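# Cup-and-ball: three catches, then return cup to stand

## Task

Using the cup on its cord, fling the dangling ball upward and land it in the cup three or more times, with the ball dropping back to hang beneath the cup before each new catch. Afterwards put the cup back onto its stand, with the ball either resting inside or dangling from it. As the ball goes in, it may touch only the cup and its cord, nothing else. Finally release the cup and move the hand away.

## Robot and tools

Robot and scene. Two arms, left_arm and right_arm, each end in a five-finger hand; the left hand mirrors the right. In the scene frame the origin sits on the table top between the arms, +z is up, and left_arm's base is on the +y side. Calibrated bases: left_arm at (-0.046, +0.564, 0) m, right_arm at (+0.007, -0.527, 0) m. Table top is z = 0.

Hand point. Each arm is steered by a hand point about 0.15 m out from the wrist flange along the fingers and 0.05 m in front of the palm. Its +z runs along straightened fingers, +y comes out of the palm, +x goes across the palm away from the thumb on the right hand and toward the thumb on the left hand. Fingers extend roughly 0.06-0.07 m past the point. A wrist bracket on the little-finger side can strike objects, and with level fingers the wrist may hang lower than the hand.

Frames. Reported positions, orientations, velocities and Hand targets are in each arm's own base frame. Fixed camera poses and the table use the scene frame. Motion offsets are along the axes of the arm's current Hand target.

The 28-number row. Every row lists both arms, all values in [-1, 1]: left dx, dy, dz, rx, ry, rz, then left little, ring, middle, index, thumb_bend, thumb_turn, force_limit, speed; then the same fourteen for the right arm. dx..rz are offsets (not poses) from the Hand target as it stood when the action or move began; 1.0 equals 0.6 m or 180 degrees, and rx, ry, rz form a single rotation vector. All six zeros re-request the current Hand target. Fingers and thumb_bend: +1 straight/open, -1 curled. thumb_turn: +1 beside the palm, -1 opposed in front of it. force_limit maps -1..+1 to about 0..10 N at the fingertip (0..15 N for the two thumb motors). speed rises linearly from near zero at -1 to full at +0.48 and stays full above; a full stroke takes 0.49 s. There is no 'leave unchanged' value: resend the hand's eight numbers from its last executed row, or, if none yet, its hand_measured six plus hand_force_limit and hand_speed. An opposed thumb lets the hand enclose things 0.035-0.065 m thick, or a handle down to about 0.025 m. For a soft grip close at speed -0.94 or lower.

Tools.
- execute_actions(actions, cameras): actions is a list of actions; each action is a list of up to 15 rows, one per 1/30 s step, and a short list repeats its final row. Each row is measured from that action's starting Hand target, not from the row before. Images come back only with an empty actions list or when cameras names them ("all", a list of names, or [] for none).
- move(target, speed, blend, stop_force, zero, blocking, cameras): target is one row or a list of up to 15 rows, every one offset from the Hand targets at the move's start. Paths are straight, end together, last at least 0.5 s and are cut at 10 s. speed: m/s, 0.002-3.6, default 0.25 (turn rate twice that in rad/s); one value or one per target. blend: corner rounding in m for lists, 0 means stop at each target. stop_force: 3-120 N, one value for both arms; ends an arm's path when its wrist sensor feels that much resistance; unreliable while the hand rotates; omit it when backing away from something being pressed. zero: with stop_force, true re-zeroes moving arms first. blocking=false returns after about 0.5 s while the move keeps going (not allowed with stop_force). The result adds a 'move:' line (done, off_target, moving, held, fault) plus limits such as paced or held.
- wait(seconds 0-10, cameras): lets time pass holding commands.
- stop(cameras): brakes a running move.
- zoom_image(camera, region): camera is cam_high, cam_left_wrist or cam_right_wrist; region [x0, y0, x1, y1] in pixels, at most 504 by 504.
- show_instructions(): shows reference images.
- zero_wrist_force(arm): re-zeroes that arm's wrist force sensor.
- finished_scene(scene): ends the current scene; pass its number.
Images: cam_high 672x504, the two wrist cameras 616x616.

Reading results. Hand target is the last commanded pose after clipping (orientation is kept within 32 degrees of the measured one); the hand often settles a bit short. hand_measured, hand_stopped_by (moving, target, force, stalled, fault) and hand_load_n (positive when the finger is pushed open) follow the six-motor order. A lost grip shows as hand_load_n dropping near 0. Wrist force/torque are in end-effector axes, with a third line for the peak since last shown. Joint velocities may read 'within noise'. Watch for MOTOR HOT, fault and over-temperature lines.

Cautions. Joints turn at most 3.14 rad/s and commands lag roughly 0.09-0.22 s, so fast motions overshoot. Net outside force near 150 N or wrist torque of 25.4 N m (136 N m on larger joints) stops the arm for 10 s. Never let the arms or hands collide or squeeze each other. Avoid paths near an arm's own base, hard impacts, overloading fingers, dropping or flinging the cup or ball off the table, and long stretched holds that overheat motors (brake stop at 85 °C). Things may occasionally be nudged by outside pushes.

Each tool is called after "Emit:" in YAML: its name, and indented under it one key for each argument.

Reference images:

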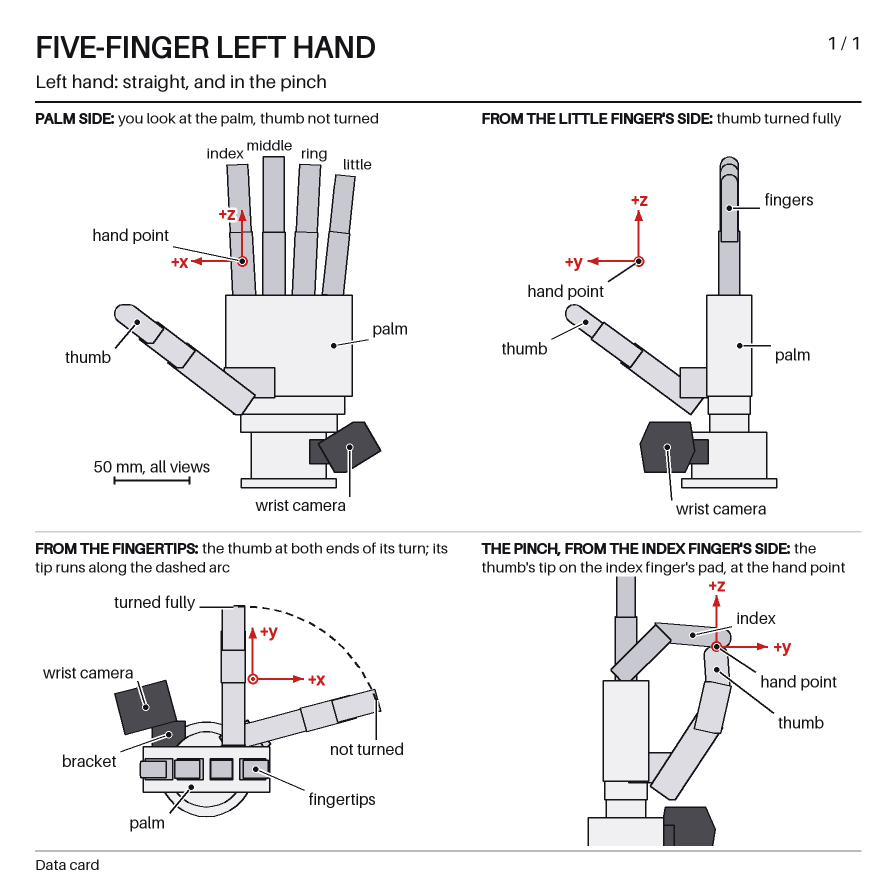

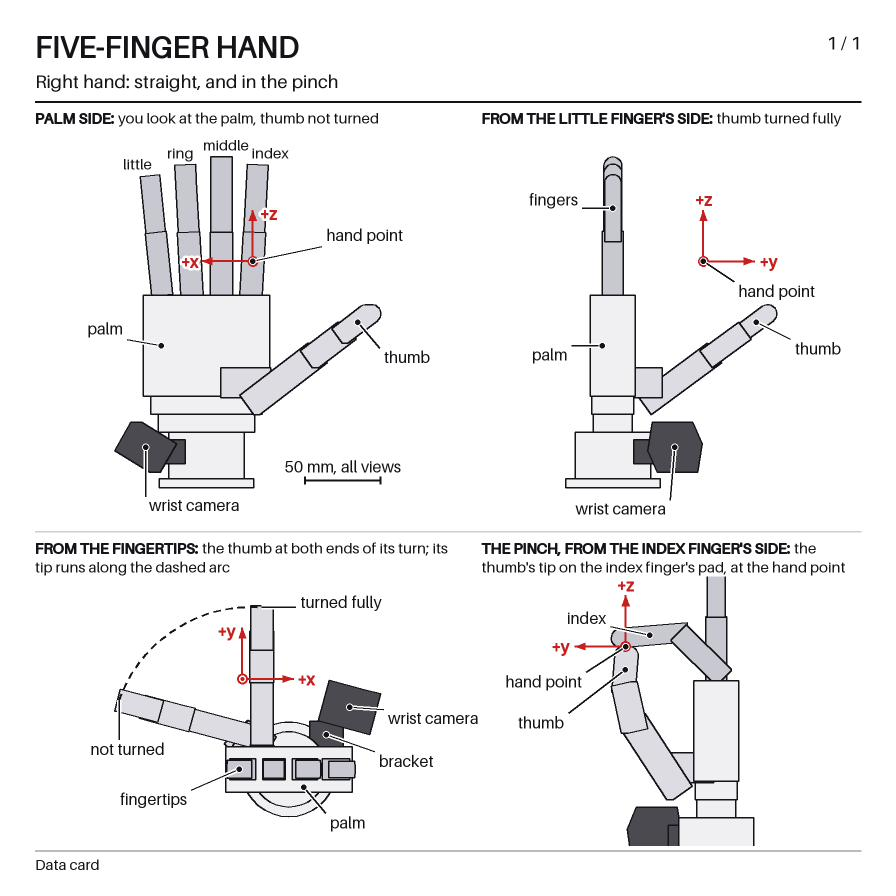

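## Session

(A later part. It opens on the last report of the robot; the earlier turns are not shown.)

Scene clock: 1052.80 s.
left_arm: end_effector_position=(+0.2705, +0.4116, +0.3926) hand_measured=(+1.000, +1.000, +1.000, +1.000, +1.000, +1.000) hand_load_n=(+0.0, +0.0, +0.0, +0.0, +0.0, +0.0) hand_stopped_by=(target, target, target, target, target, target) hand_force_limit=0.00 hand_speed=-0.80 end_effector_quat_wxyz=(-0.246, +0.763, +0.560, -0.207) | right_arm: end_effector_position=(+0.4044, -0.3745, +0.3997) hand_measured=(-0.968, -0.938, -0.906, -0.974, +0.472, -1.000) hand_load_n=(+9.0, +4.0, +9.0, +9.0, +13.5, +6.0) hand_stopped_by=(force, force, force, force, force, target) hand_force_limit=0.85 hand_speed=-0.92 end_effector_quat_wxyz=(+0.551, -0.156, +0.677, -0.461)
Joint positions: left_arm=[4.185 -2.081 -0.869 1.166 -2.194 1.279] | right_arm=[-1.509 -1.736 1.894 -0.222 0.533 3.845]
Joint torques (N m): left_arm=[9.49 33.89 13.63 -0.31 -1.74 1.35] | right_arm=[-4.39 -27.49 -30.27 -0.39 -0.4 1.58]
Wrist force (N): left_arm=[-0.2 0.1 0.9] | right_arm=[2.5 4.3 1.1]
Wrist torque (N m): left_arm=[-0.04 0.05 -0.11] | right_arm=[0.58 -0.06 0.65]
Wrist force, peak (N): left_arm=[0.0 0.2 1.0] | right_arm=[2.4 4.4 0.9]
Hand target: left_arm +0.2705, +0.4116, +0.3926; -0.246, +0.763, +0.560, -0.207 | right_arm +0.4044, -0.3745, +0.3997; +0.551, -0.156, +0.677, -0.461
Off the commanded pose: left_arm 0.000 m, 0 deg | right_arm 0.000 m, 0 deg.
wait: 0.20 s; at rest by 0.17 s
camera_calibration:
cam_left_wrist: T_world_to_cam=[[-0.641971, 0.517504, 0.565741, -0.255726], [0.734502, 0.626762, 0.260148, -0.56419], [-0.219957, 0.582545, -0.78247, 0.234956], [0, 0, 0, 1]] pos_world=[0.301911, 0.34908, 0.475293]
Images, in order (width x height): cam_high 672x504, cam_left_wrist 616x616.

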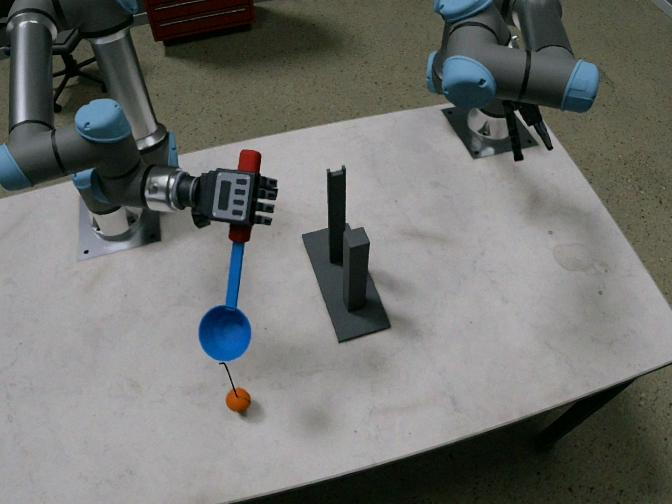

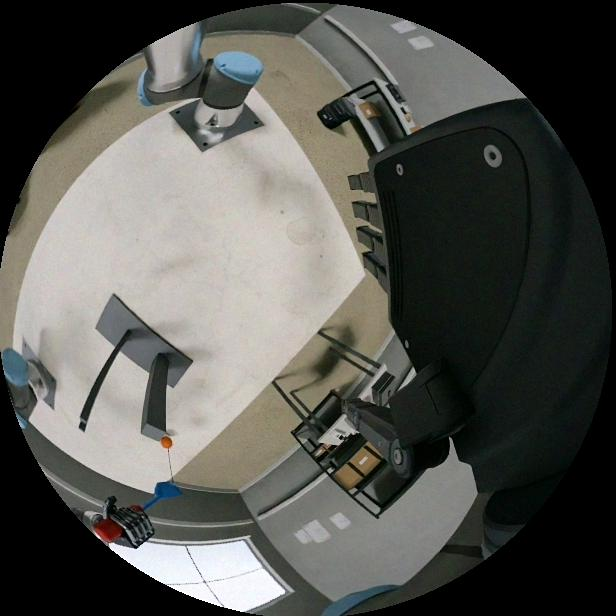

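Emit:
move:
  target: [0,0,0,0,0,0,1,1,1,1,1,1,0,-0.8,0.0201,0.0266,-0.0011,0,0,0,-1,-1,-0.99,-1,-1,-1,0.85,-0.92]
  speed: 0.03
  cameras: []

Emit:
wait:
  seconds: 2.0
  cameras: ["cam_high"]

Emit:
zoom_image:
  camera: "cam_high"
  region: [180, 300, 320, 440]

Emit:
wait:
  seconds: 0.2
  cameras: ["cam_high"]

Emit:
zoom_image:
  camera: "cam_high"
  region: [180, 300, 320, 440]

Scene clock: 1064.60 s.
left_arm: end_effector_position=(+0.2705, +0.4116, +0.3926) hand_measured=(+1.000, +1.000, +1.000, +1.000, +1.000, +1.000) hand_load_n=(+0.0, +0.0, +0.0, +0.0, +0.0, +0.0) hand_stopped_by=(target, target, target, target, target, target) hand_force_limit=0.00 hand_speed=-0.80 end_effector_quat_wxyz=(-0.246, +0.763, +0.560, -0.207) | right_arm: end_effector_position=(+0.4044, -0.3745, +0.3796) hand_measured=(-0.968, -0.940, -0.906, -0.974, +0.472, -1.000) hand_load_n=(+8.5, +3.5, +9.5, +9.0, +13.5, +6.0) hand_stopped_by=(force, force, force, force, force, target) hand_force_limit=0.85 hand_speed=-0.92 end_effector_quat_wxyz=(+0.551, -0.156, +0.678, -0.461)
Joint positions: left_arm=[4.185 -2.081 -0.869 1.166 -2.194 1.279] | right_arm=[-1.509 -1.727 1.938 -0.276 0.533 3.844]
Joint torques (N m): left_arm=[9.21 33.92 14.51 -0.41 -1.69 1.37] | right_arm=[-3.32 -17.48 -30.75 -0.31 1.35 1.28]
Wrist force (N): left_arm=[0.0 0.2 0.9] | right_arm=[2.2 4.2 0.9]
Wrist torque (N m): left_arm=[-0.03 0.02 -0.10] | right_arm=[0.61 -0.05 0.67]
Wrist force, peak (N): left_arm=[-0.2 0.2 1.2] | right_arm=[2.5 5.1 0.9]
Hand target: left_arm +0.2705, +0.4116, +0.3926; -0.246, +0.763, +0.560, -0.207 | right_arm +0.4044, -0.3745, +0.3797; +0.551, -0.156, +0.677, -0.461
Off the commanded pose: left_arm 0.000 m, 0 deg | right_arm 0.000 m, 0 deg.
move: done
No camera images: "cameras" was empty.

Scene clock: 1066.60 s.
left_arm: end_effector_position=(+0.2705, +0.4116, +0.3926) hand_measured=(+1.000, +1.000, +1.000, +1.000, +1.000, +1.000) hand_load_n=(+0.0, +0.0, +0.0, +0.0, +0.0, +0.0) hand_stopped_by=(target, target, target, target, target, target) hand_force_limit=0.00 hand_speed=-0.80 end_effector_quat_wxyz=(-0.246, +0.763, +0.560, -0.207) | right_arm: end_effector_position=(+0.4044, -0.3745, +0.3797) hand_measured=(-0.968, -0.940, -0.906, -0.974, +0.472, -1.000) hand_load_n=(+8.0, +3.5, +9.5, +9.0, +13.0, +6.0) hand_stopped_by=(force, force, force, force, force, target) hand_force_limit=0.85 hand_speed=-0.92 end_effector_quat_wxyz=(+0.551, -0.156, +0.677, -0.461)
Joint positions: left_arm=[4.185 -2.081 -0.869 1.166 -2.194 1.279] | right_arm=[-1.509 -1.727 1.938 -0.276 0.533 3.845]
Joint torques (N m): left_arm=[8.98 34.54 14.07 -0.27 -1.84 1.42] | right_arm=[-2.65 -27.35 -31.37 -0.01 1.62 1.81]
Wrist force (N): left_arm=[-0.1 0.3 1.0] | right_arm=[1.8 3.7 1.2]
Wrist torque (N m): left_arm=[-0.03 0.04 -0.11] | right_arm=[0.55 -0.04 0.56]
Wrist force, peak (N): left_arm=[-0.3 0.5 0.9] | right_arm=[2.5 4.6 0.9]
Hand target: left_arm +0.2705, +0.4116, +0.3926; -0.246, +0.763, +0.560, -0.207 | right_arm +0.4044, -0.3745, +0.3797; +0.551, -0.156, +0.677, -0.461
Off the commanded pose: left_arm 0.000 m, 0 deg | right_arm 0.000 m, 0 deg.
wait: 2.00 s; at rest by 0.17 s
Images, in order (width x height): cam_high 672x504.

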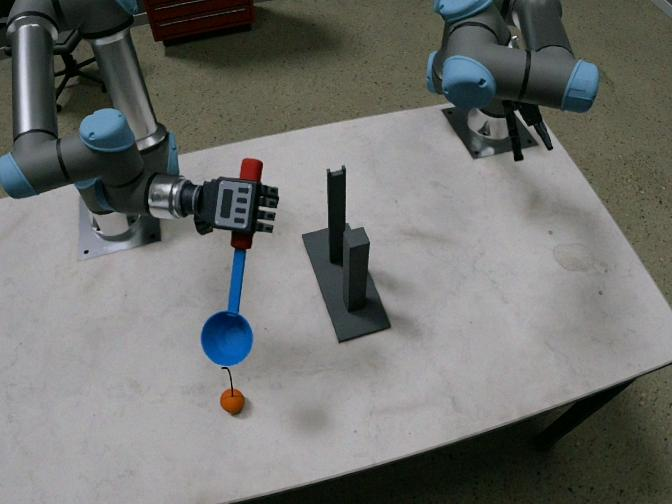

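Scaled by 3.600 from the camera's 672x504 image, which has a finer 960x720 frame.

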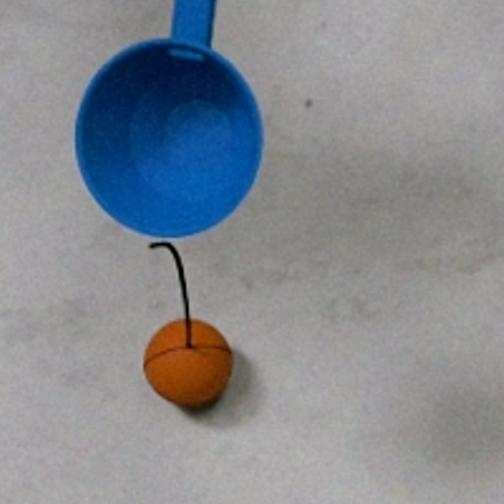

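Scene clock: 1066.80 s.
left_arm: end_effector_position=(+0.2705, +0.4116, +0.3926) hand_measured=(+1.000, +1.000, +1.000, +1.000, +1.000, +1.000) hand_load_n=(+0.0, +0.0, +0.0, -0.5, +0.0, +0.0) hand_stopped_by=(target, target, target, target, target, target) hand_force_limit=0.00 hand_speed=-0.80 end_effector_quat_wxyz=(-0.246, +0.763, +0.560, -0.207) | right_arm: end_effector_position=(+0.4044, -0.3745, +0.3797) hand_measured=(-0.968, -0.940, -0.906, -0.974, +0.472, -1.000) hand_load_n=(+8.0, +3.5, +9.0, +9.5, +13.0, +6.0) hand_stopped_by=(force, force, force, force, force, target) hand_force_limit=0.85 hand_speed=-0.92 end_effector_quat_wxyz=(+0.551, -0.156, +0.677, -0.461)
Joint positions: left_arm=[4.185 -2.081 -0.869 1.166 -2.194 1.279] | right_arm=[-1.509 -1.727 1.938 -0.276 0.533 3.845]
Joint torques (N m): left_arm=[9.33 33.59 13.78 -0.35 -1.66 1.38] | right_arm=[-2.69 -27.85 -30.7 -0.03 1.73 1.73]
Wrist force (N): left_arm=[0.0 0.1 0.9] | right_arm=[1.4 3.4 0.7]
Wrist torque (N m): left_arm=[-0.04 0.03 -0.11] | right_arm=[0.55 0.01 0.55]
Wrist force, peak (N): left_arm=[-0.1 0.5 0.9] | right_arm=[2.3 4.3 1.2]
Hand target: left_arm +0.2705, +0.4116, +0.3926; -0.246, +0.763, +0.560, -0.207 | right_arm +0.4044, -0.3745, +0.3797; +0.551, -0.156, +0.677, -0.461
Off the commanded pose: left_arm 0.000 m, 0 deg | right_arm 0.000 m, 0 deg.
wait: 0.20 s; at rest by 0.17 s
Images, in order (width x height): cam_high 672x504.

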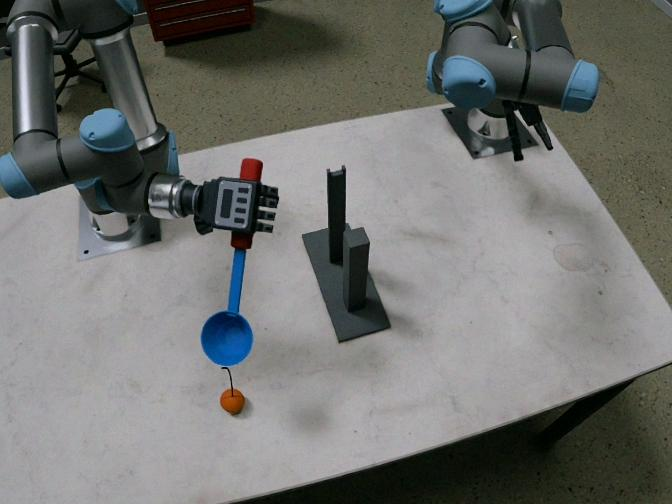

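Scaled by 3.600 from the camera's 672x504 image, which has a finer 960x720 frame.

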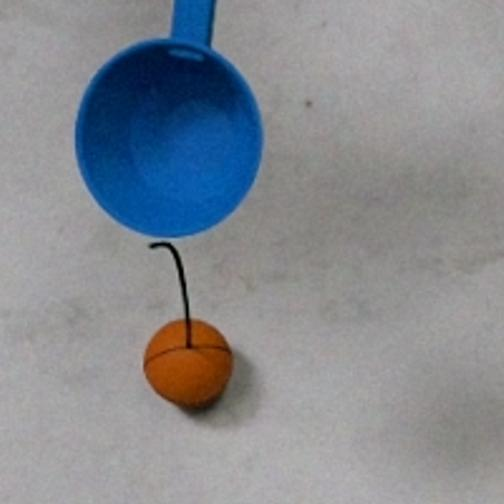

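Emit:
move:
  target:
    - [0,0,0,0,0,0,1,1,1,1,1,1,0,-0.8,0.0037,-0.004,-0.029,0,0,0,-1,-1,-0.99,-1,-1,-1,0.85,-0.92]
    - [0,0,0,0,0,0,1,1,1,1,1,1,0,-0.8,-0.0264,-0.0438,-0.0273,0,0,0,-1,-1,-0.99,-1,-1,-1,0.85,-0.92]
  speed: [0.02,0.0045]
  cameras: ["cam_high"]

Emit:
zoom_image:
  camera: "cam_high"
  region: [180, 310, 290, 420]

Emit:
wait:
  seconds: 0.2
  cameras: ["cam_high"]

Emit:
zoom_image:
  camera: "cam_high"
  region: [180, 310, 290, 420]

Emit:
wait:
  seconds: 0.233
  cameras: ["cam_high"]

Emit:
zoom_image:
  camera: "cam_high"
  region: [180, 310, 290, 420]

Scene clock: 1082.37 s.
left_arm: end_effector_position=(+0.2705, +0.4116, +0.3926) hand_measured=(+1.000, +1.000, +1.000, +1.000, +1.000, +1.000) hand_load_n=(+0.0, +0.0, +0.0, +0.0, +0.0, +0.0) hand_stopped_by=(target, target, target, target, target, target) hand_force_limit=0.00 hand_speed=-0.80 end_effector_quat_wxyz=(-0.246, +0.763, +0.560, -0.207) | right_arm: end_effector_position=(+0.3875, -0.3695, +0.4097) hand_measured=(-0.968, -0.940, -0.906, -0.974, +0.472, -1.000) hand_load_n=(+8.5, +3.5, +9.5, +9.0, +13.0, +6.5) hand_stopped_by=(force, force, force, force, force, target) hand_force_limit=0.85 hand_speed=-0.92 end_effector_quat_wxyz=(+0.551, -0.156, +0.677, -0.461)
Joint positions: left_arm=[4.185 -2.081 -0.869 1.166 -2.194 1.279] | right_arm=[-1.562 -1.773 1.897 -0.196 0.48 3.852]
Joint torques (N m): left_arm=[9.13 33.72 13.72 -0.35 -1.87 1.3] | right_arm=[8.83 -24.5 -26.36 -0.75 2.76 -1.92]
Wrist force (N): left_arm=[-0.2 0.2 1.0] | right_arm=[2.4 4.4 1.1]
Wrist torque (N m): left_arm=[-0.03 0.05 -0.11] | right_arm=[0.58 -0.08 0.67]
Wrist force, peak (N): left_arm=[-0.2 0.3 1.1] | right_arm=[2.3 4.8 1.2]
Hand target: left_arm +0.2705, +0.4116, +0.3926; -0.246, +0.763, +0.560, -0.207 | right_arm +0.3875, -0.3695, +0.4096; +0.551, -0.156, +0.677, -0.461
Off the commanded pose: left_arm 0.000 m, 0 deg | right_arm 0.000 m, 0 deg.
move: done
Images, in order (width x height): cam_high 672x504.

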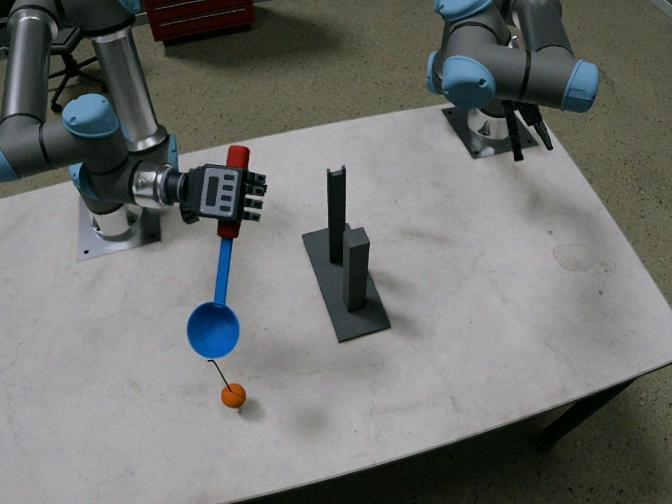

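Scaled by 4.582 from the camera's 672x504 image, which has a finer 960x720 frame.

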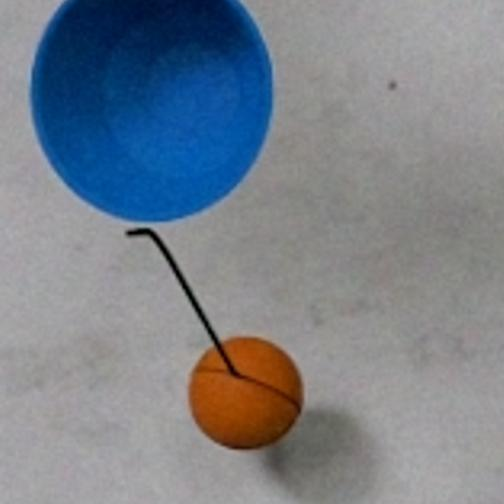

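Scene clock: 1082.57 s.
left_arm: end_effector_position=(+0.2705, +0.4116, +0.3926) hand_measured=(+1.000, +1.000, +1.000, +1.000, +1.000, +1.000) hand_load_n=(+0.0, +0.0, +0.0, +0.0, +0.0, +0.0) hand_stopped_by=(target, target, target, target, target, target) hand_force_limit=0.00 hand_speed=-0.80 end_effector_quat_wxyz=(-0.246, +0.763, +0.560, -0.207) | right_arm: end_effector_position=(+0.3875, -0.3695, +0.4097) hand_measured=(-0.968, -0.940, -0.906, -0.974, +0.472, -1.000) hand_load_n=(+8.0, +4.0, +9.0, +9.0, +13.0, +6.0) hand_stopped_by=(force, force, force, force, force, target) hand_force_limit=0.85 hand_speed=-0.92 end_effector_quat_wxyz=(+0.551, -0.156, +0.677, -0.461)
Joint positions: left_arm=[4.185 -2.081 -0.869 1.166 -2.194 1.279] | right_arm=[-1.562 -1.773 1.897 -0.196 0.48 3.852]
Joint torques (N m): left_arm=[8.46 34.2 13.26 -0.35 -1.64 1.45] | right_arm=[8.93 -23.6 -21.67 -2.29 2.78 -2.05]
Wrist force (N): left_arm=[-0.1 0.2 0.8] | right_arm=[2.5 4.5 0.9]
Wrist torque (N m): left_arm=[-0.03 0.04 -0.12] | right_arm=[0.62 -0.09 0.68]
Wrist force, peak (N): left_arm=[-0.1 0.1 0.8] | right_arm=[2.5 4.5 0.9]
Hand target: left_arm +0.2705, +0.4116, +0.3926; -0.246, +0.763, +0.560, -0.207 | right_arm +0.3875, -0.3695, +0.4096; +0.551, -0.156, +0.677, -0.461
Off the commanded pose: left_arm 0.000 m, 0 deg | right_arm 0.000 m, 0 deg.
wait: 0.20 s; at rest by 0.17 s
Images, in order (width x height): cam_high 672x504.

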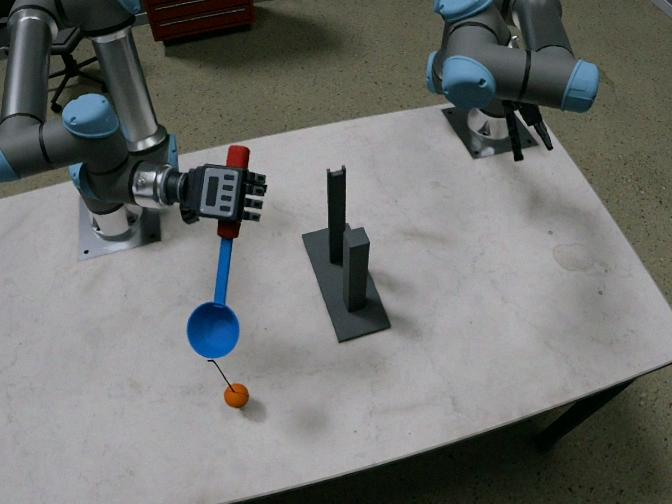

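Scaled by 4.582 from the camera's 672x504 image, which has a finer 960x720 frame.

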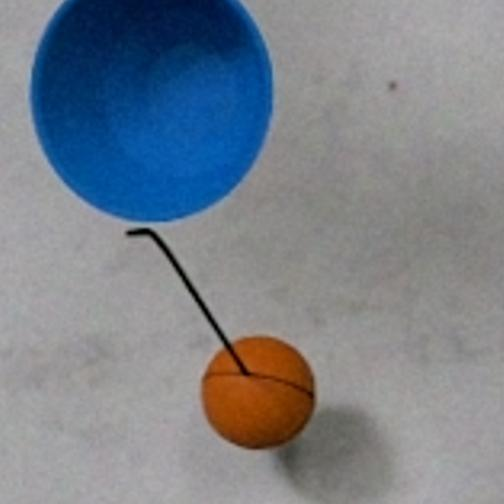

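Scene clock: 1082.80 s.
left_arm: end_effector_position=(+0.2705, +0.4116, +0.3926) hand_measured=(+1.000, +1.000, +1.000, +1.000, +1.000, +1.000) hand_load_n=(+0.0, +0.0, +0.0, +0.0, +0.0, +0.0) hand_stopped_by=(target, target, target, target, target, target) hand_force_limit=0.00 hand_speed=-0.80 end_effector_quat_wxyz=(-0.246, +0.763, +0.560, -0.207) | right_arm: end_effector_position=(+0.3875, -0.3695, +0.4097) hand_measured=(-0.968, -0.940, -0.906, -0.974, +0.472, -1.000) hand_load_n=(+8.5, +4.0, +9.0, +9.0, +13.0, +6.0) hand_stopped_by=(force, force, force, force, force, target) hand_force_limit=0.85 hand_speed=-0.92 end_effector_quat_wxyz=(+0.551, -0.156, +0.677, -0.461)
Joint positions: left_arm=[4.185 -2.081 -0.869 1.166 -2.194 1.279] | right_arm=[-1.562 -1.773 1.897 -0.196 0.48 3.852]
Joint torques (N m): left_arm=[8.79 34.39 14.47 -0.28 -1.69 1.45] | right_arm=[8.34 -22.08 -19.19 -2.71 2.77 -1.99]
Wrist force (N): left_arm=[-0.1 0.2 0.8] | right_arm=[2.3 4.4 0.8]
Wrist torque (N m): left_arm=[-0.03 0.04 -0.11] | right_arm=[0.59 -0.03 0.65]
Wrist force, peak (N): left_arm=[-0.2 0.1 1.0] | right_arm=[2.5 4.5 1.0]
Hand target: left_arm +0.2705, +0.4116, +0.3926; -0.246, +0.763, +0.560, -0.207 | right_arm +0.3875, -0.3695, +0.4096; +0.551, -0.156, +0.677, -0.461
Off the commanded pose: left_arm 0.000 m, 0 deg | right_arm 0.000 m, 0 deg.
wait: 0.23 s; at rest by 0.17 s
Images, in order (width x height): cam_high 672x504.

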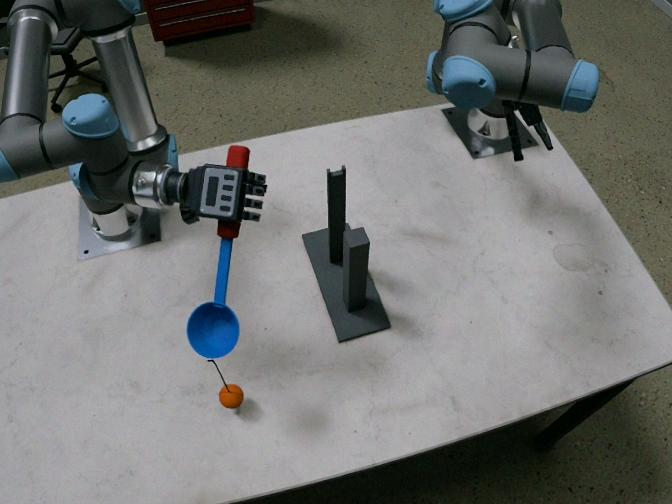

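Scaled by 4.582 from the camera's 672x504 image, which has a finer 960x720 frame.

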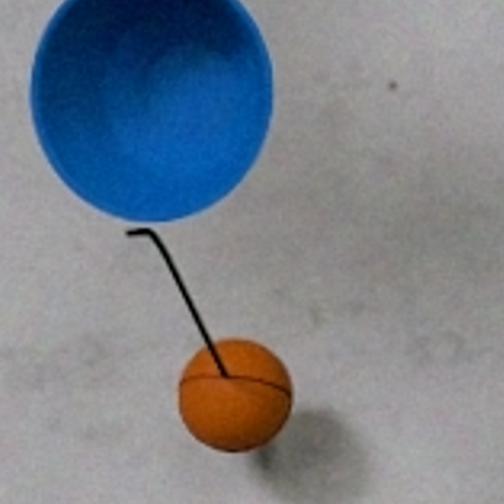

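Emit:
move:
  target: [0,0,0,0,0,0,1,1,1,1,1,1,0,-0.8,0.0221,0.0292,-0.0012,0,0,0,-1,-1,-0.99,-1,-1,-1,0.85,-0.92]
  speed: 0.01
  cameras: []

Emit:
wait:
  seconds: 1.0
  cameras: ["cam_high"]

Emit:
zoom_image:
  camera: "cam_high"
  region: [180, 310, 290, 420]

Emit:
wait:
  seconds: 0.2
  cameras: ["cam_high"]

Emit:
zoom_image:
  camera: "cam_high"
  region: [180, 310, 290, 420]

Scene clock: 1089.60 s.
left_arm: end_effector_position=(+0.2705, +0.4116, +0.3926) hand_measured=(+1.000, +1.000, +1.000, +1.000, +1.000, +1.000) hand_load_n=(+0.0, +0.0, +0.0, +0.0, +0.0, +0.0) hand_stopped_by=(target, target, target, target, target, target) hand_force_limit=0.00 hand_speed=-0.80 end_effector_quat_wxyz=(-0.246, +0.763, +0.560, -0.207) | right_arm: end_effector_position=(+0.3875, -0.3695, +0.3876) hand_measured=(-0.968, -0.940, -0.906, -0.974, +0.472, -1.000) hand_load_n=(+8.5, +4.0, +9.5, +9.0, +13.0, +6.0) hand_stopped_by=(force, force, force, force, force, target) hand_force_limit=0.85 hand_speed=-0.92 end_effector_quat_wxyz=(+0.551, -0.156, +0.677, -0.461)
Joint positions: left_arm=[4.185 -2.081 -0.869 1.166 -2.194 1.279] | right_arm=[-1.562 -1.764 1.947 -0.255 0.48 3.852]
Joint torques (N m): left_arm=[9.16 33.63 14.29 -0.43 -1.66 1.41] | right_arm=[5.43 -5.2 -26.16 -1.25 1.56 -1.31]
Wrist force (N): left_arm=[-0.3 0.2 0.9] | right_arm=[2.3 4.2 1.0]
Wrist torque (N m): left_arm=[-0.03 0.07 -0.12] | right_arm=[0.55 -0.02 0.64]
Wrist force, peak (N): left_arm=[-0.2 0.3 1.0] | right_arm=[2.6 5.0 0.9]
Hand target: left_arm +0.2705, +0.4116, +0.3926; -0.246, +0.763, +0.560, -0.207 | right_arm +0.3875, -0.3695, +0.3877; +0.551, -0.156, +0.677, -0.461
Off the commanded pose: left_arm 0.000 m, 0 deg | right_arm 0.000 m, 0 deg.
move: done
No camera images: "cameras" was empty.

Scene clock: 1090.60 s.
left_arm: end_effector_position=(+0.2705, +0.4116, +0.3926) hand_measured=(+1.000, +1.000, +1.000, +1.000, +1.000, +1.000) hand_load_n=(+0.0, -0.5, +0.0, +0.0, +0.0, +0.0) hand_stopped_by=(target, target, target, target, target, target) hand_force_limit=0.00 hand_speed=-0.80 end_effector_quat_wxyz=(-0.246, +0.763, +0.560, -0.207) | right_arm: end_effector_position=(+0.3875, -0.3695, +0.3876) hand_measured=(-0.968, -0.940, -0.906, -0.974, +0.472, -1.000) hand_load_n=(+8.5, +4.0, +9.5, +9.0, +13.0, +6.0) hand_stopped_by=(force, force, force, force, force, target) hand_force_limit=0.85 hand_speed=-0.92 end_effector_quat_wxyz=(+0.551, -0.156, +0.677, -0.461)
Joint positions: left_arm=[4.185 -2.081 -0.869 1.166 -2.194 1.279] | right_arm=[-1.562 -1.764 1.947 -0.255 0.48 3.852]
Joint torques (N m): left_arm=[9.09 33.65 14.02 -0.31 -1.68 1.42] | right_arm=[2.43 -20.41 -31.23 -0.02 0.75 1.26]
Wrist force (N): left_arm=[-0.2 0.3 0.8] | right_arm=[2.1 3.7 1.0]
Wrist torque (N m): left_arm=[-0.01 0.06 -0.13] | right_arm=[0.54 -0.06 0.65]
Wrist force, peak (N): left_arm=[-0.3 0.1 0.9] | right_arm=[2.7 4.7 0.9]
Hand target: left_arm +0.2705, +0.4116, +0.3926; -0.246, +0.763, +0.560, -0.207 | right_arm +0.3875, -0.3695, +0.3877; +0.551, -0.156, +0.677, -0.461
Off the commanded pose: left_arm 0.000 m, 0 deg | right_arm 0.000 m, 0 deg.
wait: 1.00 s; at rest by 0.17 s
Images, in order (width x height): cam_high 672x504.

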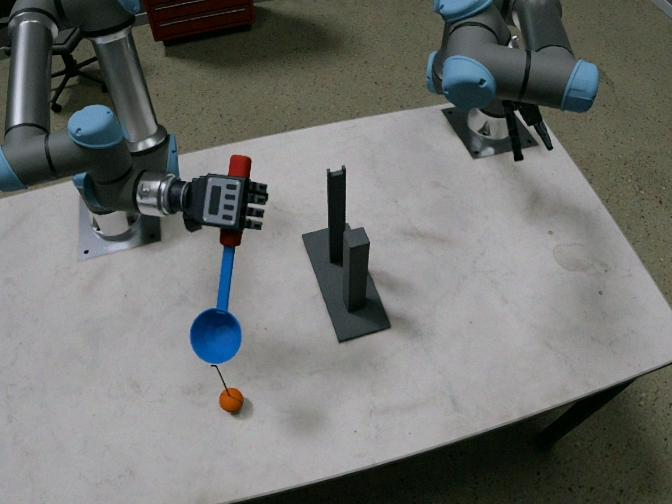

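Scaled by 4.582 from the camera's 672x504 image, which has a finer 960x720 frame.

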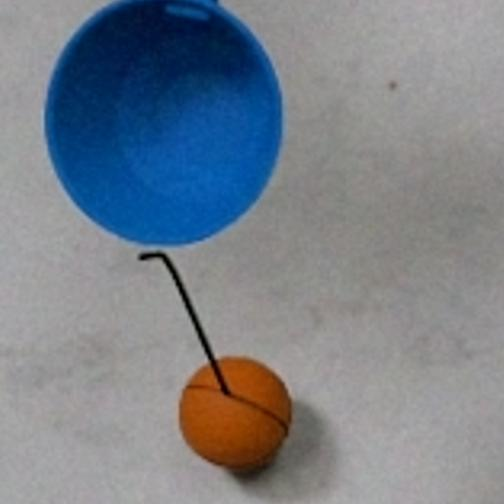

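Scene clock: 1090.80 s.
left_arm: end_effector_position=(+0.2705, +0.4116, +0.3926) hand_measured=(+1.000, +1.000, +1.000, +1.000, +1.000, +1.000) hand_load_n=(+0.0, +0.0, +0.0, +0.0, +0.0, -0.5) hand_stopped_by=(target, target, target, target, target, target) hand_force_limit=0.00 hand_speed=-0.80 end_effector_quat_wxyz=(-0.246, +0.763, +0.560, -0.207) | right_arm: end_effector_position=(+0.3875, -0.3695, +0.3876) hand_measured=(-0.968, -0.940, -0.906, -0.974, +0.472, -1.000) hand_load_n=(+8.5, +3.5, +9.0, +9.0, +13.0, +6.0) hand_stopped_by=(force, force, force, force, force, target) hand_force_limit=0.85 hand_speed=-0.92 end_effector_quat_wxyz=(+0.551, -0.156, +0.677, -0.461)
Joint positions: left_arm=[4.185 -2.081 -0.869 1.166 -2.194 1.279] | right_arm=[-1.562 -1.764 1.947 -0.255 0.48 3.852]
Joint torques (N m): left_arm=[9.2 33.73 13.75 -0.36 -1.82 1.48] | right_arm=[1.42 -22.56 -31.1 0.01 0.52 1.2]
Wrist force (N): left_arm=[-0.1 0.2 0.9] | right_arm=[2.8 4.4 1.1]
Wrist torque (N m): left_arm=[-0.03 0.04 -0.11] | right_arm=[0.58 -0.10 0.68]
Wrist force, peak (N): left_arm=[-0.1 0.2 0.9] | right_arm=[2.8 4.4 1.1]
Hand target: left_arm +0.2705, +0.4116, +0.3926; -0.246, +0.763, +0.560, -0.207 | right_arm +0.3875, -0.3695, +0.3877; +0.551, -0.156, +0.677, -0.461
Off the commanded pose: left_arm 0.000 m, 0 deg | right_arm 0.000 m, 0 deg.
wait: 0.20 s; at rest by 0.17 s
Images, in order (width x height): cam_high 672x504.

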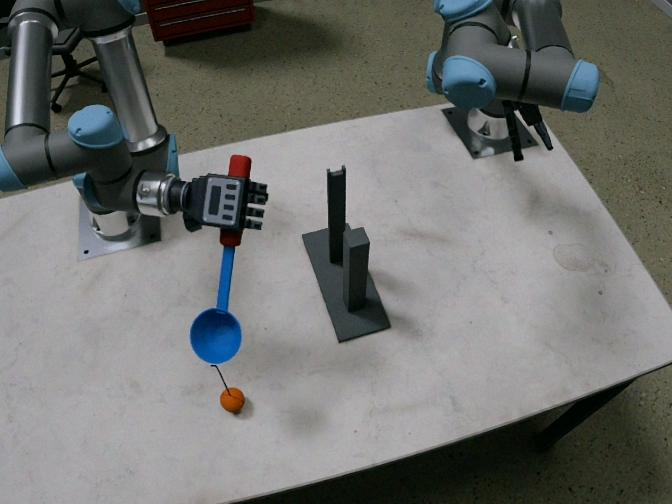

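Scaled by 4.582 from the camera's 672x504 image, which has a finer 960x720 frame.

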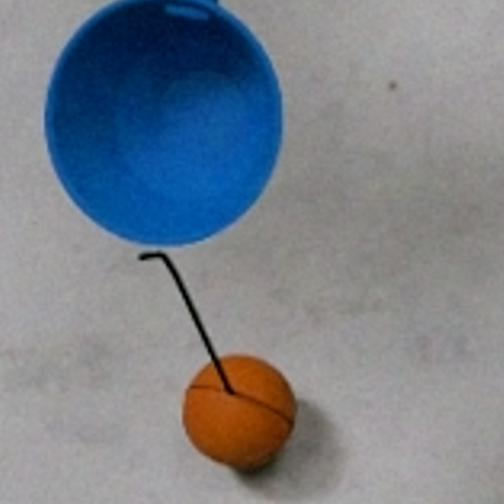

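Emit:
move:
  target: [0,0,0,0,0,0,1,1,1,1,1,1,0,-0.8,0.0040,0.0053,-0.0002,0,0,0,-1,-1,-0.99,-1,-1,-1,0.85,-0.92]
  speed: 0.01
  cameras: []

Emit:
wait:
  seconds: 1.5
  cameras: ["cam_high"]

Emit:
zoom_image:
  camera: "cam_high"
  region: [180, 310, 290, 420]

Emit:
wait:
  seconds: 0.233
  cameras: ["cam_high"]

Emit:
zoom_image:
  camera: "cam_high"
  region: [180, 310, 290, 420]

Scene clock: 1095.40 s.
left_arm: end_effector_position=(+0.2705, +0.4116, +0.3926) hand_measured=(+1.000, +1.000, +1.000, +1.000, +1.000, +1.000) hand_load_n=(+0.0, +0.0, +0.0, +0.0, +0.0, +0.0) hand_stopped_by=(target, target, target, target, target, target) hand_force_limit=0.00 hand_speed=-0.80 end_effector_quat_wxyz=(-0.246, +0.763, +0.560, -0.207) | right_arm: end_effector_position=(+0.3875, -0.3695, +0.3836) hand_measured=(-0.968, -0.940, -0.906, -0.974, +0.472, -1.000) hand_load_n=(+8.5, +4.0, +9.0, +9.0, +13.0, +6.0) hand_stopped_by=(force, force, force, force, force, target) hand_force_limit=0.85 hand_speed=-0.92 end_effector_quat_wxyz=(+0.551, -0.156, +0.677, -0.461)
Joint positions: left_arm=[4.185 -2.081 -0.869 1.166 -2.194 1.279] | right_arm=[-1.562 -1.762 1.956 -0.266 0.48 3.852]
Joint torques (N m): left_arm=[8.91 33.56 13.94 -0.36 -1.8 1.41] | right_arm=[0.23 -4.15 -25.25 -1.48 -0.04 -0.79]
Wrist force (N): left_arm=[0.0 0.3 0.9] | right_arm=[2.3 4.1 1.1]
Wrist torque (N m): left_arm=[-0.03 0.03 -0.11] | right_arm=[0.56 -0.08 0.66]
Wrist force, peak (N): left_arm=[0.0 0.3 1.2] | right_arm=[2.5 4.8 0.8]
Hand target: left_arm +0.2705, +0.4116, +0.3926; -0.246, +0.763, +0.560, -0.207 | right_arm +0.3875, -0.3695, +0.3837; +0.551, -0.156, +0.677, -0.461
Off the commanded pose: left_arm 0.000 m, 0 deg | right_arm 0.000 m, 0 deg.
move: done
No camera images: "cameras" was empty.

Scene clock: 1096.90 s.
left_arm: end_effector_position=(+0.2705, +0.4116, +0.3926) hand_measured=(+1.000, +1.000, +1.000, +1.000, +1.000, +1.000) hand_load_n=(+0.0, +0.0, +0.0, +0.0, +0.0, +0.0) hand_stopped_by=(target, target, target, target, target, target) hand_force_limit=0.00 hand_speed=-0.80 end_effector_quat_wxyz=(-0.246, +0.763, +0.560, -0.207) | right_arm: end_effector_position=(+0.3875, -0.3695, +0.3837) hand_measured=(-0.968, -0.940, -0.906, -0.974, +0.472, -1.000) hand_load_n=(+8.5, +3.5, +9.5, +9.0, +13.0, +6.0) hand_stopped_by=(force, force, force, force, force, target) hand_force_limit=0.85 hand_speed=-0.92 end_effector_quat_wxyz=(+0.551, -0.156, +0.677, -0.461)
Joint positions: left_arm=[4.185 -2.081 -0.869 1.166 -2.194 1.279] | right_arm=[-1.562 -1.762 1.956 -0.265 0.48 3.852]
Joint torques (N m): left_arm=[9.61 33.89 13.72 -0.4 -1.8 1.42] | right_arm=[9 -17.06 -31.58 -0.03 2.78 -1.45]
Wrist force (N): left_arm=[-0.1 0.3 0.9] | right_arm=[2.6 4.6 1.0]
Wrist torque (N m): left_arm=[-0.01 0.05 -0.12] | right_arm=[0.63 -0.09 0.68]
Wrist force, peak (N): left_arm=[0.1 0.3 1.1] | right_arm=[2.7 4.6 1.1]
Hand target: left_arm +0.2705, +0.4116, +0.3926; -0.246, +0.763, +0.560, -0.207 | right_arm +0.3875, -0.3695, +0.3837; +0.551, -0.156, +0.677, -0.461
Off the commanded pose: left_arm 0.000 m, 0 deg | right_arm 0.000 m, 0 deg.
wait: 1.50 s; at rest by 0.17 s
Images, in order (width x height): cam_high 672x504.

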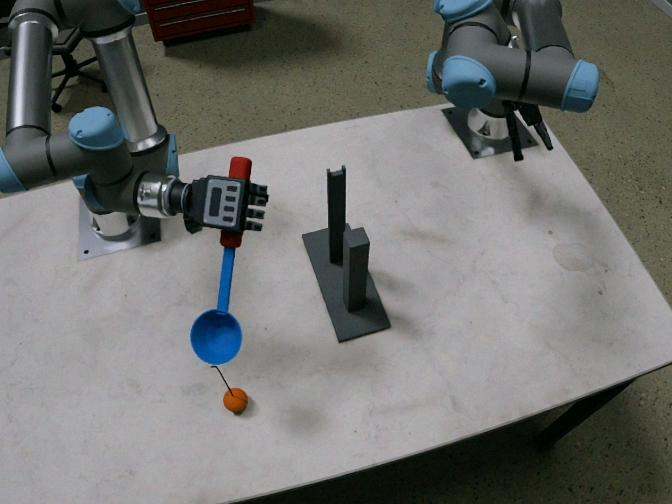

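Scaled by 4.582 from the camera's 672x504 image, which has a finer 960x720 frame.

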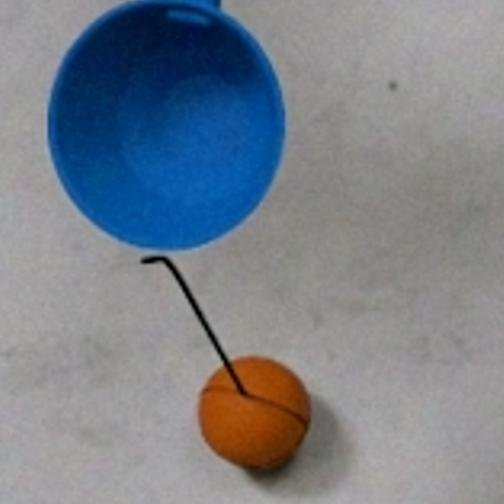

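Scene clock: 1097.13 s.
left_arm: end_effector_position=(+0.2705, +0.4116, +0.3926) hand_measured=(+1.000, +1.000, +1.000, +1.000, +1.000, +1.000) hand_load_n=(+0.0, +0.0, +0.0, +0.0, +0.0, +0.0) hand_stopped_by=(target, target, target, target, target, target) hand_force_limit=0.00 hand_speed=-0.80 end_effector_quat_wxyz=(-0.246, +0.763, +0.560, -0.207) | right_arm: end_effector_position=(+0.3875, -0.3695, +0.3837) hand_measured=(-0.968, -0.940, -0.906, -0.974, +0.472, -1.000) hand_load_n=(+8.5, +3.5, +9.0, +9.0, +13.0, +6.5) hand_stopped_by=(force, force, force, force, force, target) hand_force_limit=0.85 hand_speed=-0.92 end_effector_quat_wxyz=(+0.551, -0.156, +0.677, -0.461)
Joint positions: left_arm=[4.185 -2.081 -0.869 1.166 -2.194 1.279] | right_arm=[-1.562 -1.762 1.956 -0.265 0.48 3.852]
Joint torques (N m): left_arm=[9.49 33.83 13.93 -0.43 -1.78 1.26] | right_arm=[8.96 -19.81 -31.61 0.02 2.8 -1.59]
Wrist force (N): left_arm=[-0.1 0.1 0.8] | right_arm=[1.9 3.4 1.0]
Wrist torque (N m): left_arm=[-0.05 0.04 -0.10] | right_arm=[0.53 -0.07 0.65]
Wrist force, peak (N): left_arm=[-0.3 0.3 1.0] | right_arm=[2.4 4.4 1.0]
Hand target: left_arm +0.2705, +0.4116, +0.3926; -0.246, +0.763, +0.560, -0.207 | right_arm +0.3875, -0.3695, +0.3837; +0.551, -0.156, +0.677, -0.461
Off the commanded pose: left_arm 0.000 m, 0 deg | right_arm 0.000 m, 0 deg.
wait: 0.23 s; at rest by 0.17 s
Images, in order (width x height): cam_high 672x504.

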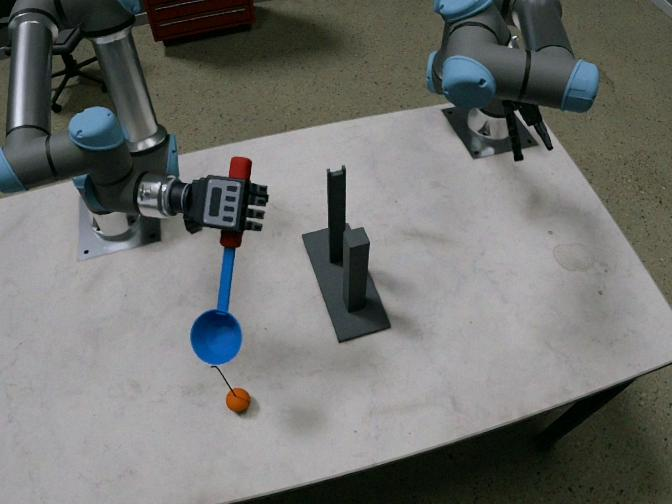

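Scaled by 4.582 from the camera's 672x504 image, which has a finer 960x720 frame.

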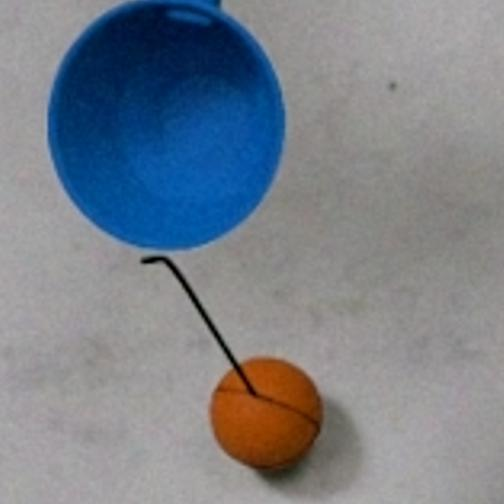

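Emit:
move:
  target: [0,0,0,0,0,0,1,1,1,1,1,1,0,-0.8,0.0090,0.0120,-0.0005,0,0,0,-1,-1,-0.99,-1,-1,-1,0.85,-0.92]
  speed: 0.01
  cameras: []

Emit:
wait:
  seconds: 1.5
  cameras: ["cam_high"]

Emit:
zoom_image:
  camera: "cam_high"
  region: [180, 310, 290, 420]

Emit:
wait:
  seconds: 0.233
  cameras: ["cam_high"]

Emit:
zoom_image:
  camera: "cam_high"
  region: [180, 310, 290, 420]

Scene clock: 1101.33 s.
left_arm: end_effector_position=(+0.2705, +0.4116, +0.3926) hand_measured=(+1.000, +1.000, +1.000, +1.000, +1.000, +1.000) hand_load_n=(+0.0, +0.0, +0.0, +0.0, +0.0, +0.0) hand_stopped_by=(target, target, target, target, target, target) hand_force_limit=0.00 hand_speed=-0.80 end_effector_quat_wxyz=(-0.246, +0.763, +0.560, -0.207) | right_arm: end_effector_position=(+0.3875, -0.3695, +0.3746) hand_measured=(-0.968, -0.940, -0.906, -0.974, +0.472, -1.000) hand_load_n=(+8.0, +3.5, +9.0, +9.0, +13.0, +6.0) hand_stopped_by=(force, force, force, force, force, target) hand_force_limit=0.85 hand_speed=-0.92 end_effector_quat_wxyz=(+0.551, -0.156, +0.677, -0.461)
Joint positions: left_arm=[4.185 -2.081 -0.869 1.166 -2.194 1.279] | right_arm=[-1.562 -1.758 1.976 -0.29 0.481 3.852]
Joint torques (N m): left_arm=[9.42 34.4 13.78 -0.27 -1.8 1.26] | right_arm=[8.44 -5.35 -25.77 -1.01 2.88 -1.44]
Wrist force (N): left_arm=[-0.1 0.4 0.9] | right_arm=[2.1 4.2 1.1]
Wrist torque (N m): left_arm=[0.00 0.04 -0.11] | right_arm=[0.57 -0.04 0.56]
Wrist force, peak (N): left_arm=[-0.4 0.2 1.2] | right_arm=[2.3 4.8 1.0]
Hand target: left_arm +0.2705, +0.4116, +0.3926; -0.246, +0.763, +0.560, -0.207 | right_arm +0.3875, -0.3695, +0.3747; +0.551, -0.156, +0.677, -0.461
Off the commanded pose: left_arm 0.000 m, 0 deg | right_arm 0.000 m, 0 deg.
move: done
No camera images: "cameras" was empty.

Scene clock: 1102.83 s.
left_arm: end_effector_position=(+0.2705, +0.4116, +0.3926) hand_measured=(+1.000, +1.000, +1.000, +1.000, +1.000, +1.000) hand_load_n=(+0.0, +0.5, -0.5, +0.0, +0.0, +0.0) hand_stopped_by=(target, target, target, target, target, target) hand_force_limit=0.00 hand_speed=-0.80 end_effector_quat_wxyz=(-0.246, +0.763, +0.560, -0.207) | right_arm: end_effector_position=(+0.3875, -0.3695, +0.3747) hand_measured=(-0.968, -0.940, -0.906, -0.974, +0.472, -1.000) hand_load_n=(+8.0, +3.5, +9.5, +9.0, +13.0, +6.0) hand_stopped_by=(force, force, force, force, force, target) hand_force_limit=0.85 hand_speed=-0.92 end_effector_quat_wxyz=(+0.551, -0.156, +0.677, -0.461)
Joint positions: left_arm=[4.185 -2.081 -0.869 1.166 -2.194 1.279] | right_arm=[-1.562 -1.758 1.976 -0.29 0.481 3.852]
Joint torques (N m): left_arm=[9.19 33.63 14.37 -0.47 -1.79 1.33] | right_arm=[7.42 -23.93 -30.91 0.19 2.7 1.4]
Wrist force (N): left_arm=[-0.3 0.2 0.7] | right_arm=[1.5 3.4 1.0]
Wrist torque (N m): left_arm=[-0.02 0.07 -0.12] | right_arm=[0.55 0.00 0.53]
Wrist force, peak (N): left_arm=[-0.4 0.2 1.0] | right_arm=[2.4 4.1 1.1]
Hand target: left_arm +0.2705, +0.4116, +0.3926; -0.246, +0.763, +0.560, -0.207 | right_arm +0.3875, -0.3695, +0.3747; +0.551, -0.156, +0.677, -0.461
Off the commanded pose: left_arm 0.000 m, 0 deg | right_arm 0.000 m, 0 deg.
wait: 1.50 s; at rest by 0.17 s
Images, in order (width x height): cam_high 672x504.

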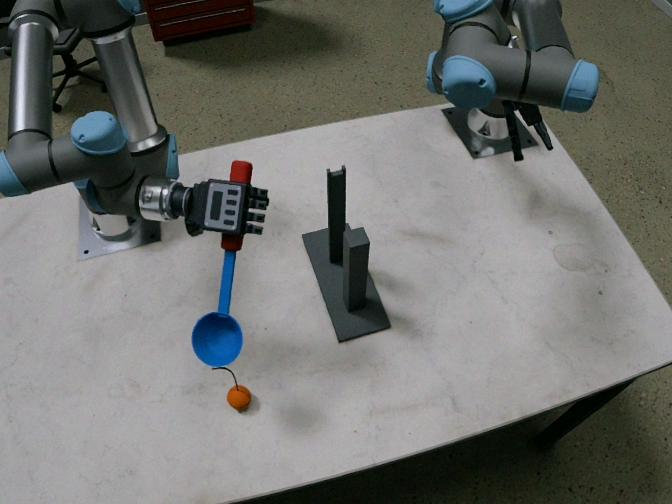

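Scaled by 4.582 from the camera's 672x504 image, which has a finer 960x720 frame.

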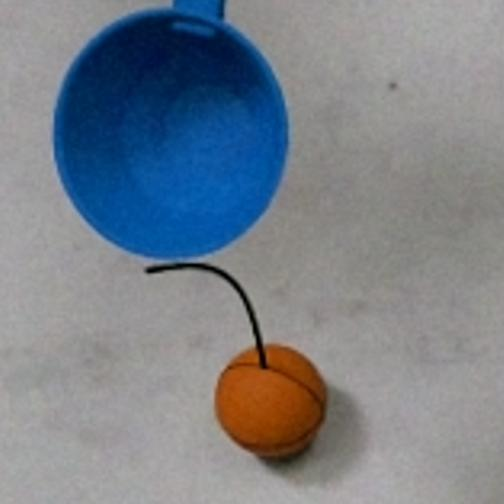

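Scene clock: 1103.07 s.
left_arm: end_effector_position=(+0.2705, +0.4116, +0.3926) hand_measured=(+1.000, +1.000, +1.000, +1.000, +1.000, +1.000) hand_load_n=(+0.0, +0.0, +0.0, +0.0, +0.0, +0.0) hand_stopped_by=(target, target, target, target, target, target) hand_force_limit=0.00 hand_speed=-0.80 end_effector_quat_wxyz=(-0.246, +0.763, +0.560, -0.207) | right_arm: end_effector_position=(+0.3875, -0.3695, +0.3747) hand_measured=(-0.968, -0.940, -0.906, -0.974, +0.472, -1.000) hand_load_n=(+8.0, +3.5, +9.0, +9.0, +13.0, +6.0) hand_stopped_by=(force, force, force, force, force, target) hand_force_limit=0.85 hand_speed=-0.92 end_effector_quat_wxyz=(+0.551, -0.156, +0.677, -0.461)
Joint positions: left_arm=[4.185 -2.081 -0.869 1.166 -2.194 1.279] | right_arm=[-1.562 -1.758 1.976 -0.29 0.481 3.852]
Joint torques (N m): left_arm=[9.22 34.42 13.84 -0.26 -1.78 1.35] | right_arm=[8.05 -24.38 -30.74 0.12 2.66 1.44]
Wrist force (N): left_arm=[-0.2 0.2 0.9] | right_arm=[1.8 3.2 1.0]
Wrist torque (N m): left_arm=[-0.03 0.06 -0.12] | right_arm=[0.54 -0.08 0.56]
Wrist force, peak (N): left_arm=[-0.2 0.2 0.9] | right_arm=[2.3 4.0 0.8]
Hand target: left_arm +0.2705, +0.4116, +0.3926; -0.246, +0.763, +0.560, -0.207 | right_arm +0.3875, -0.3695, +0.3747; +0.551, -0.156, +0.677, -0.461
Off the commanded pose: left_arm 0.000 m, 0 deg | right_arm 0.000 m, 0 deg.
wait: 0.23 s; at rest by 0.17 s
Images, in order (width x height): cam_high 672x504.

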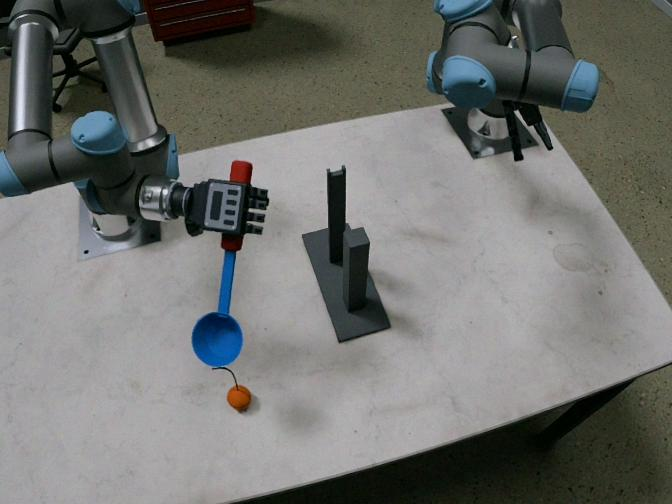

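Scaled by 4.582 from the camera's 672x504 image, which has a finer 960x720 frame.

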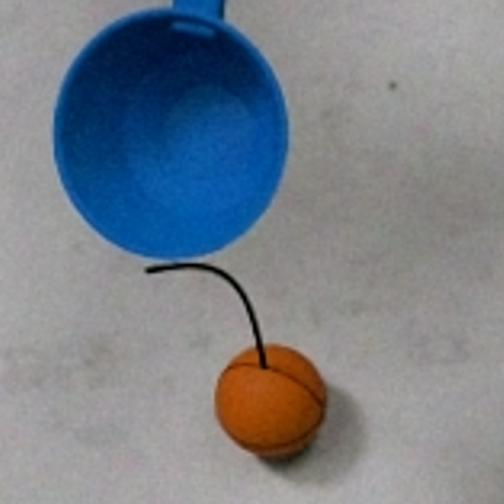

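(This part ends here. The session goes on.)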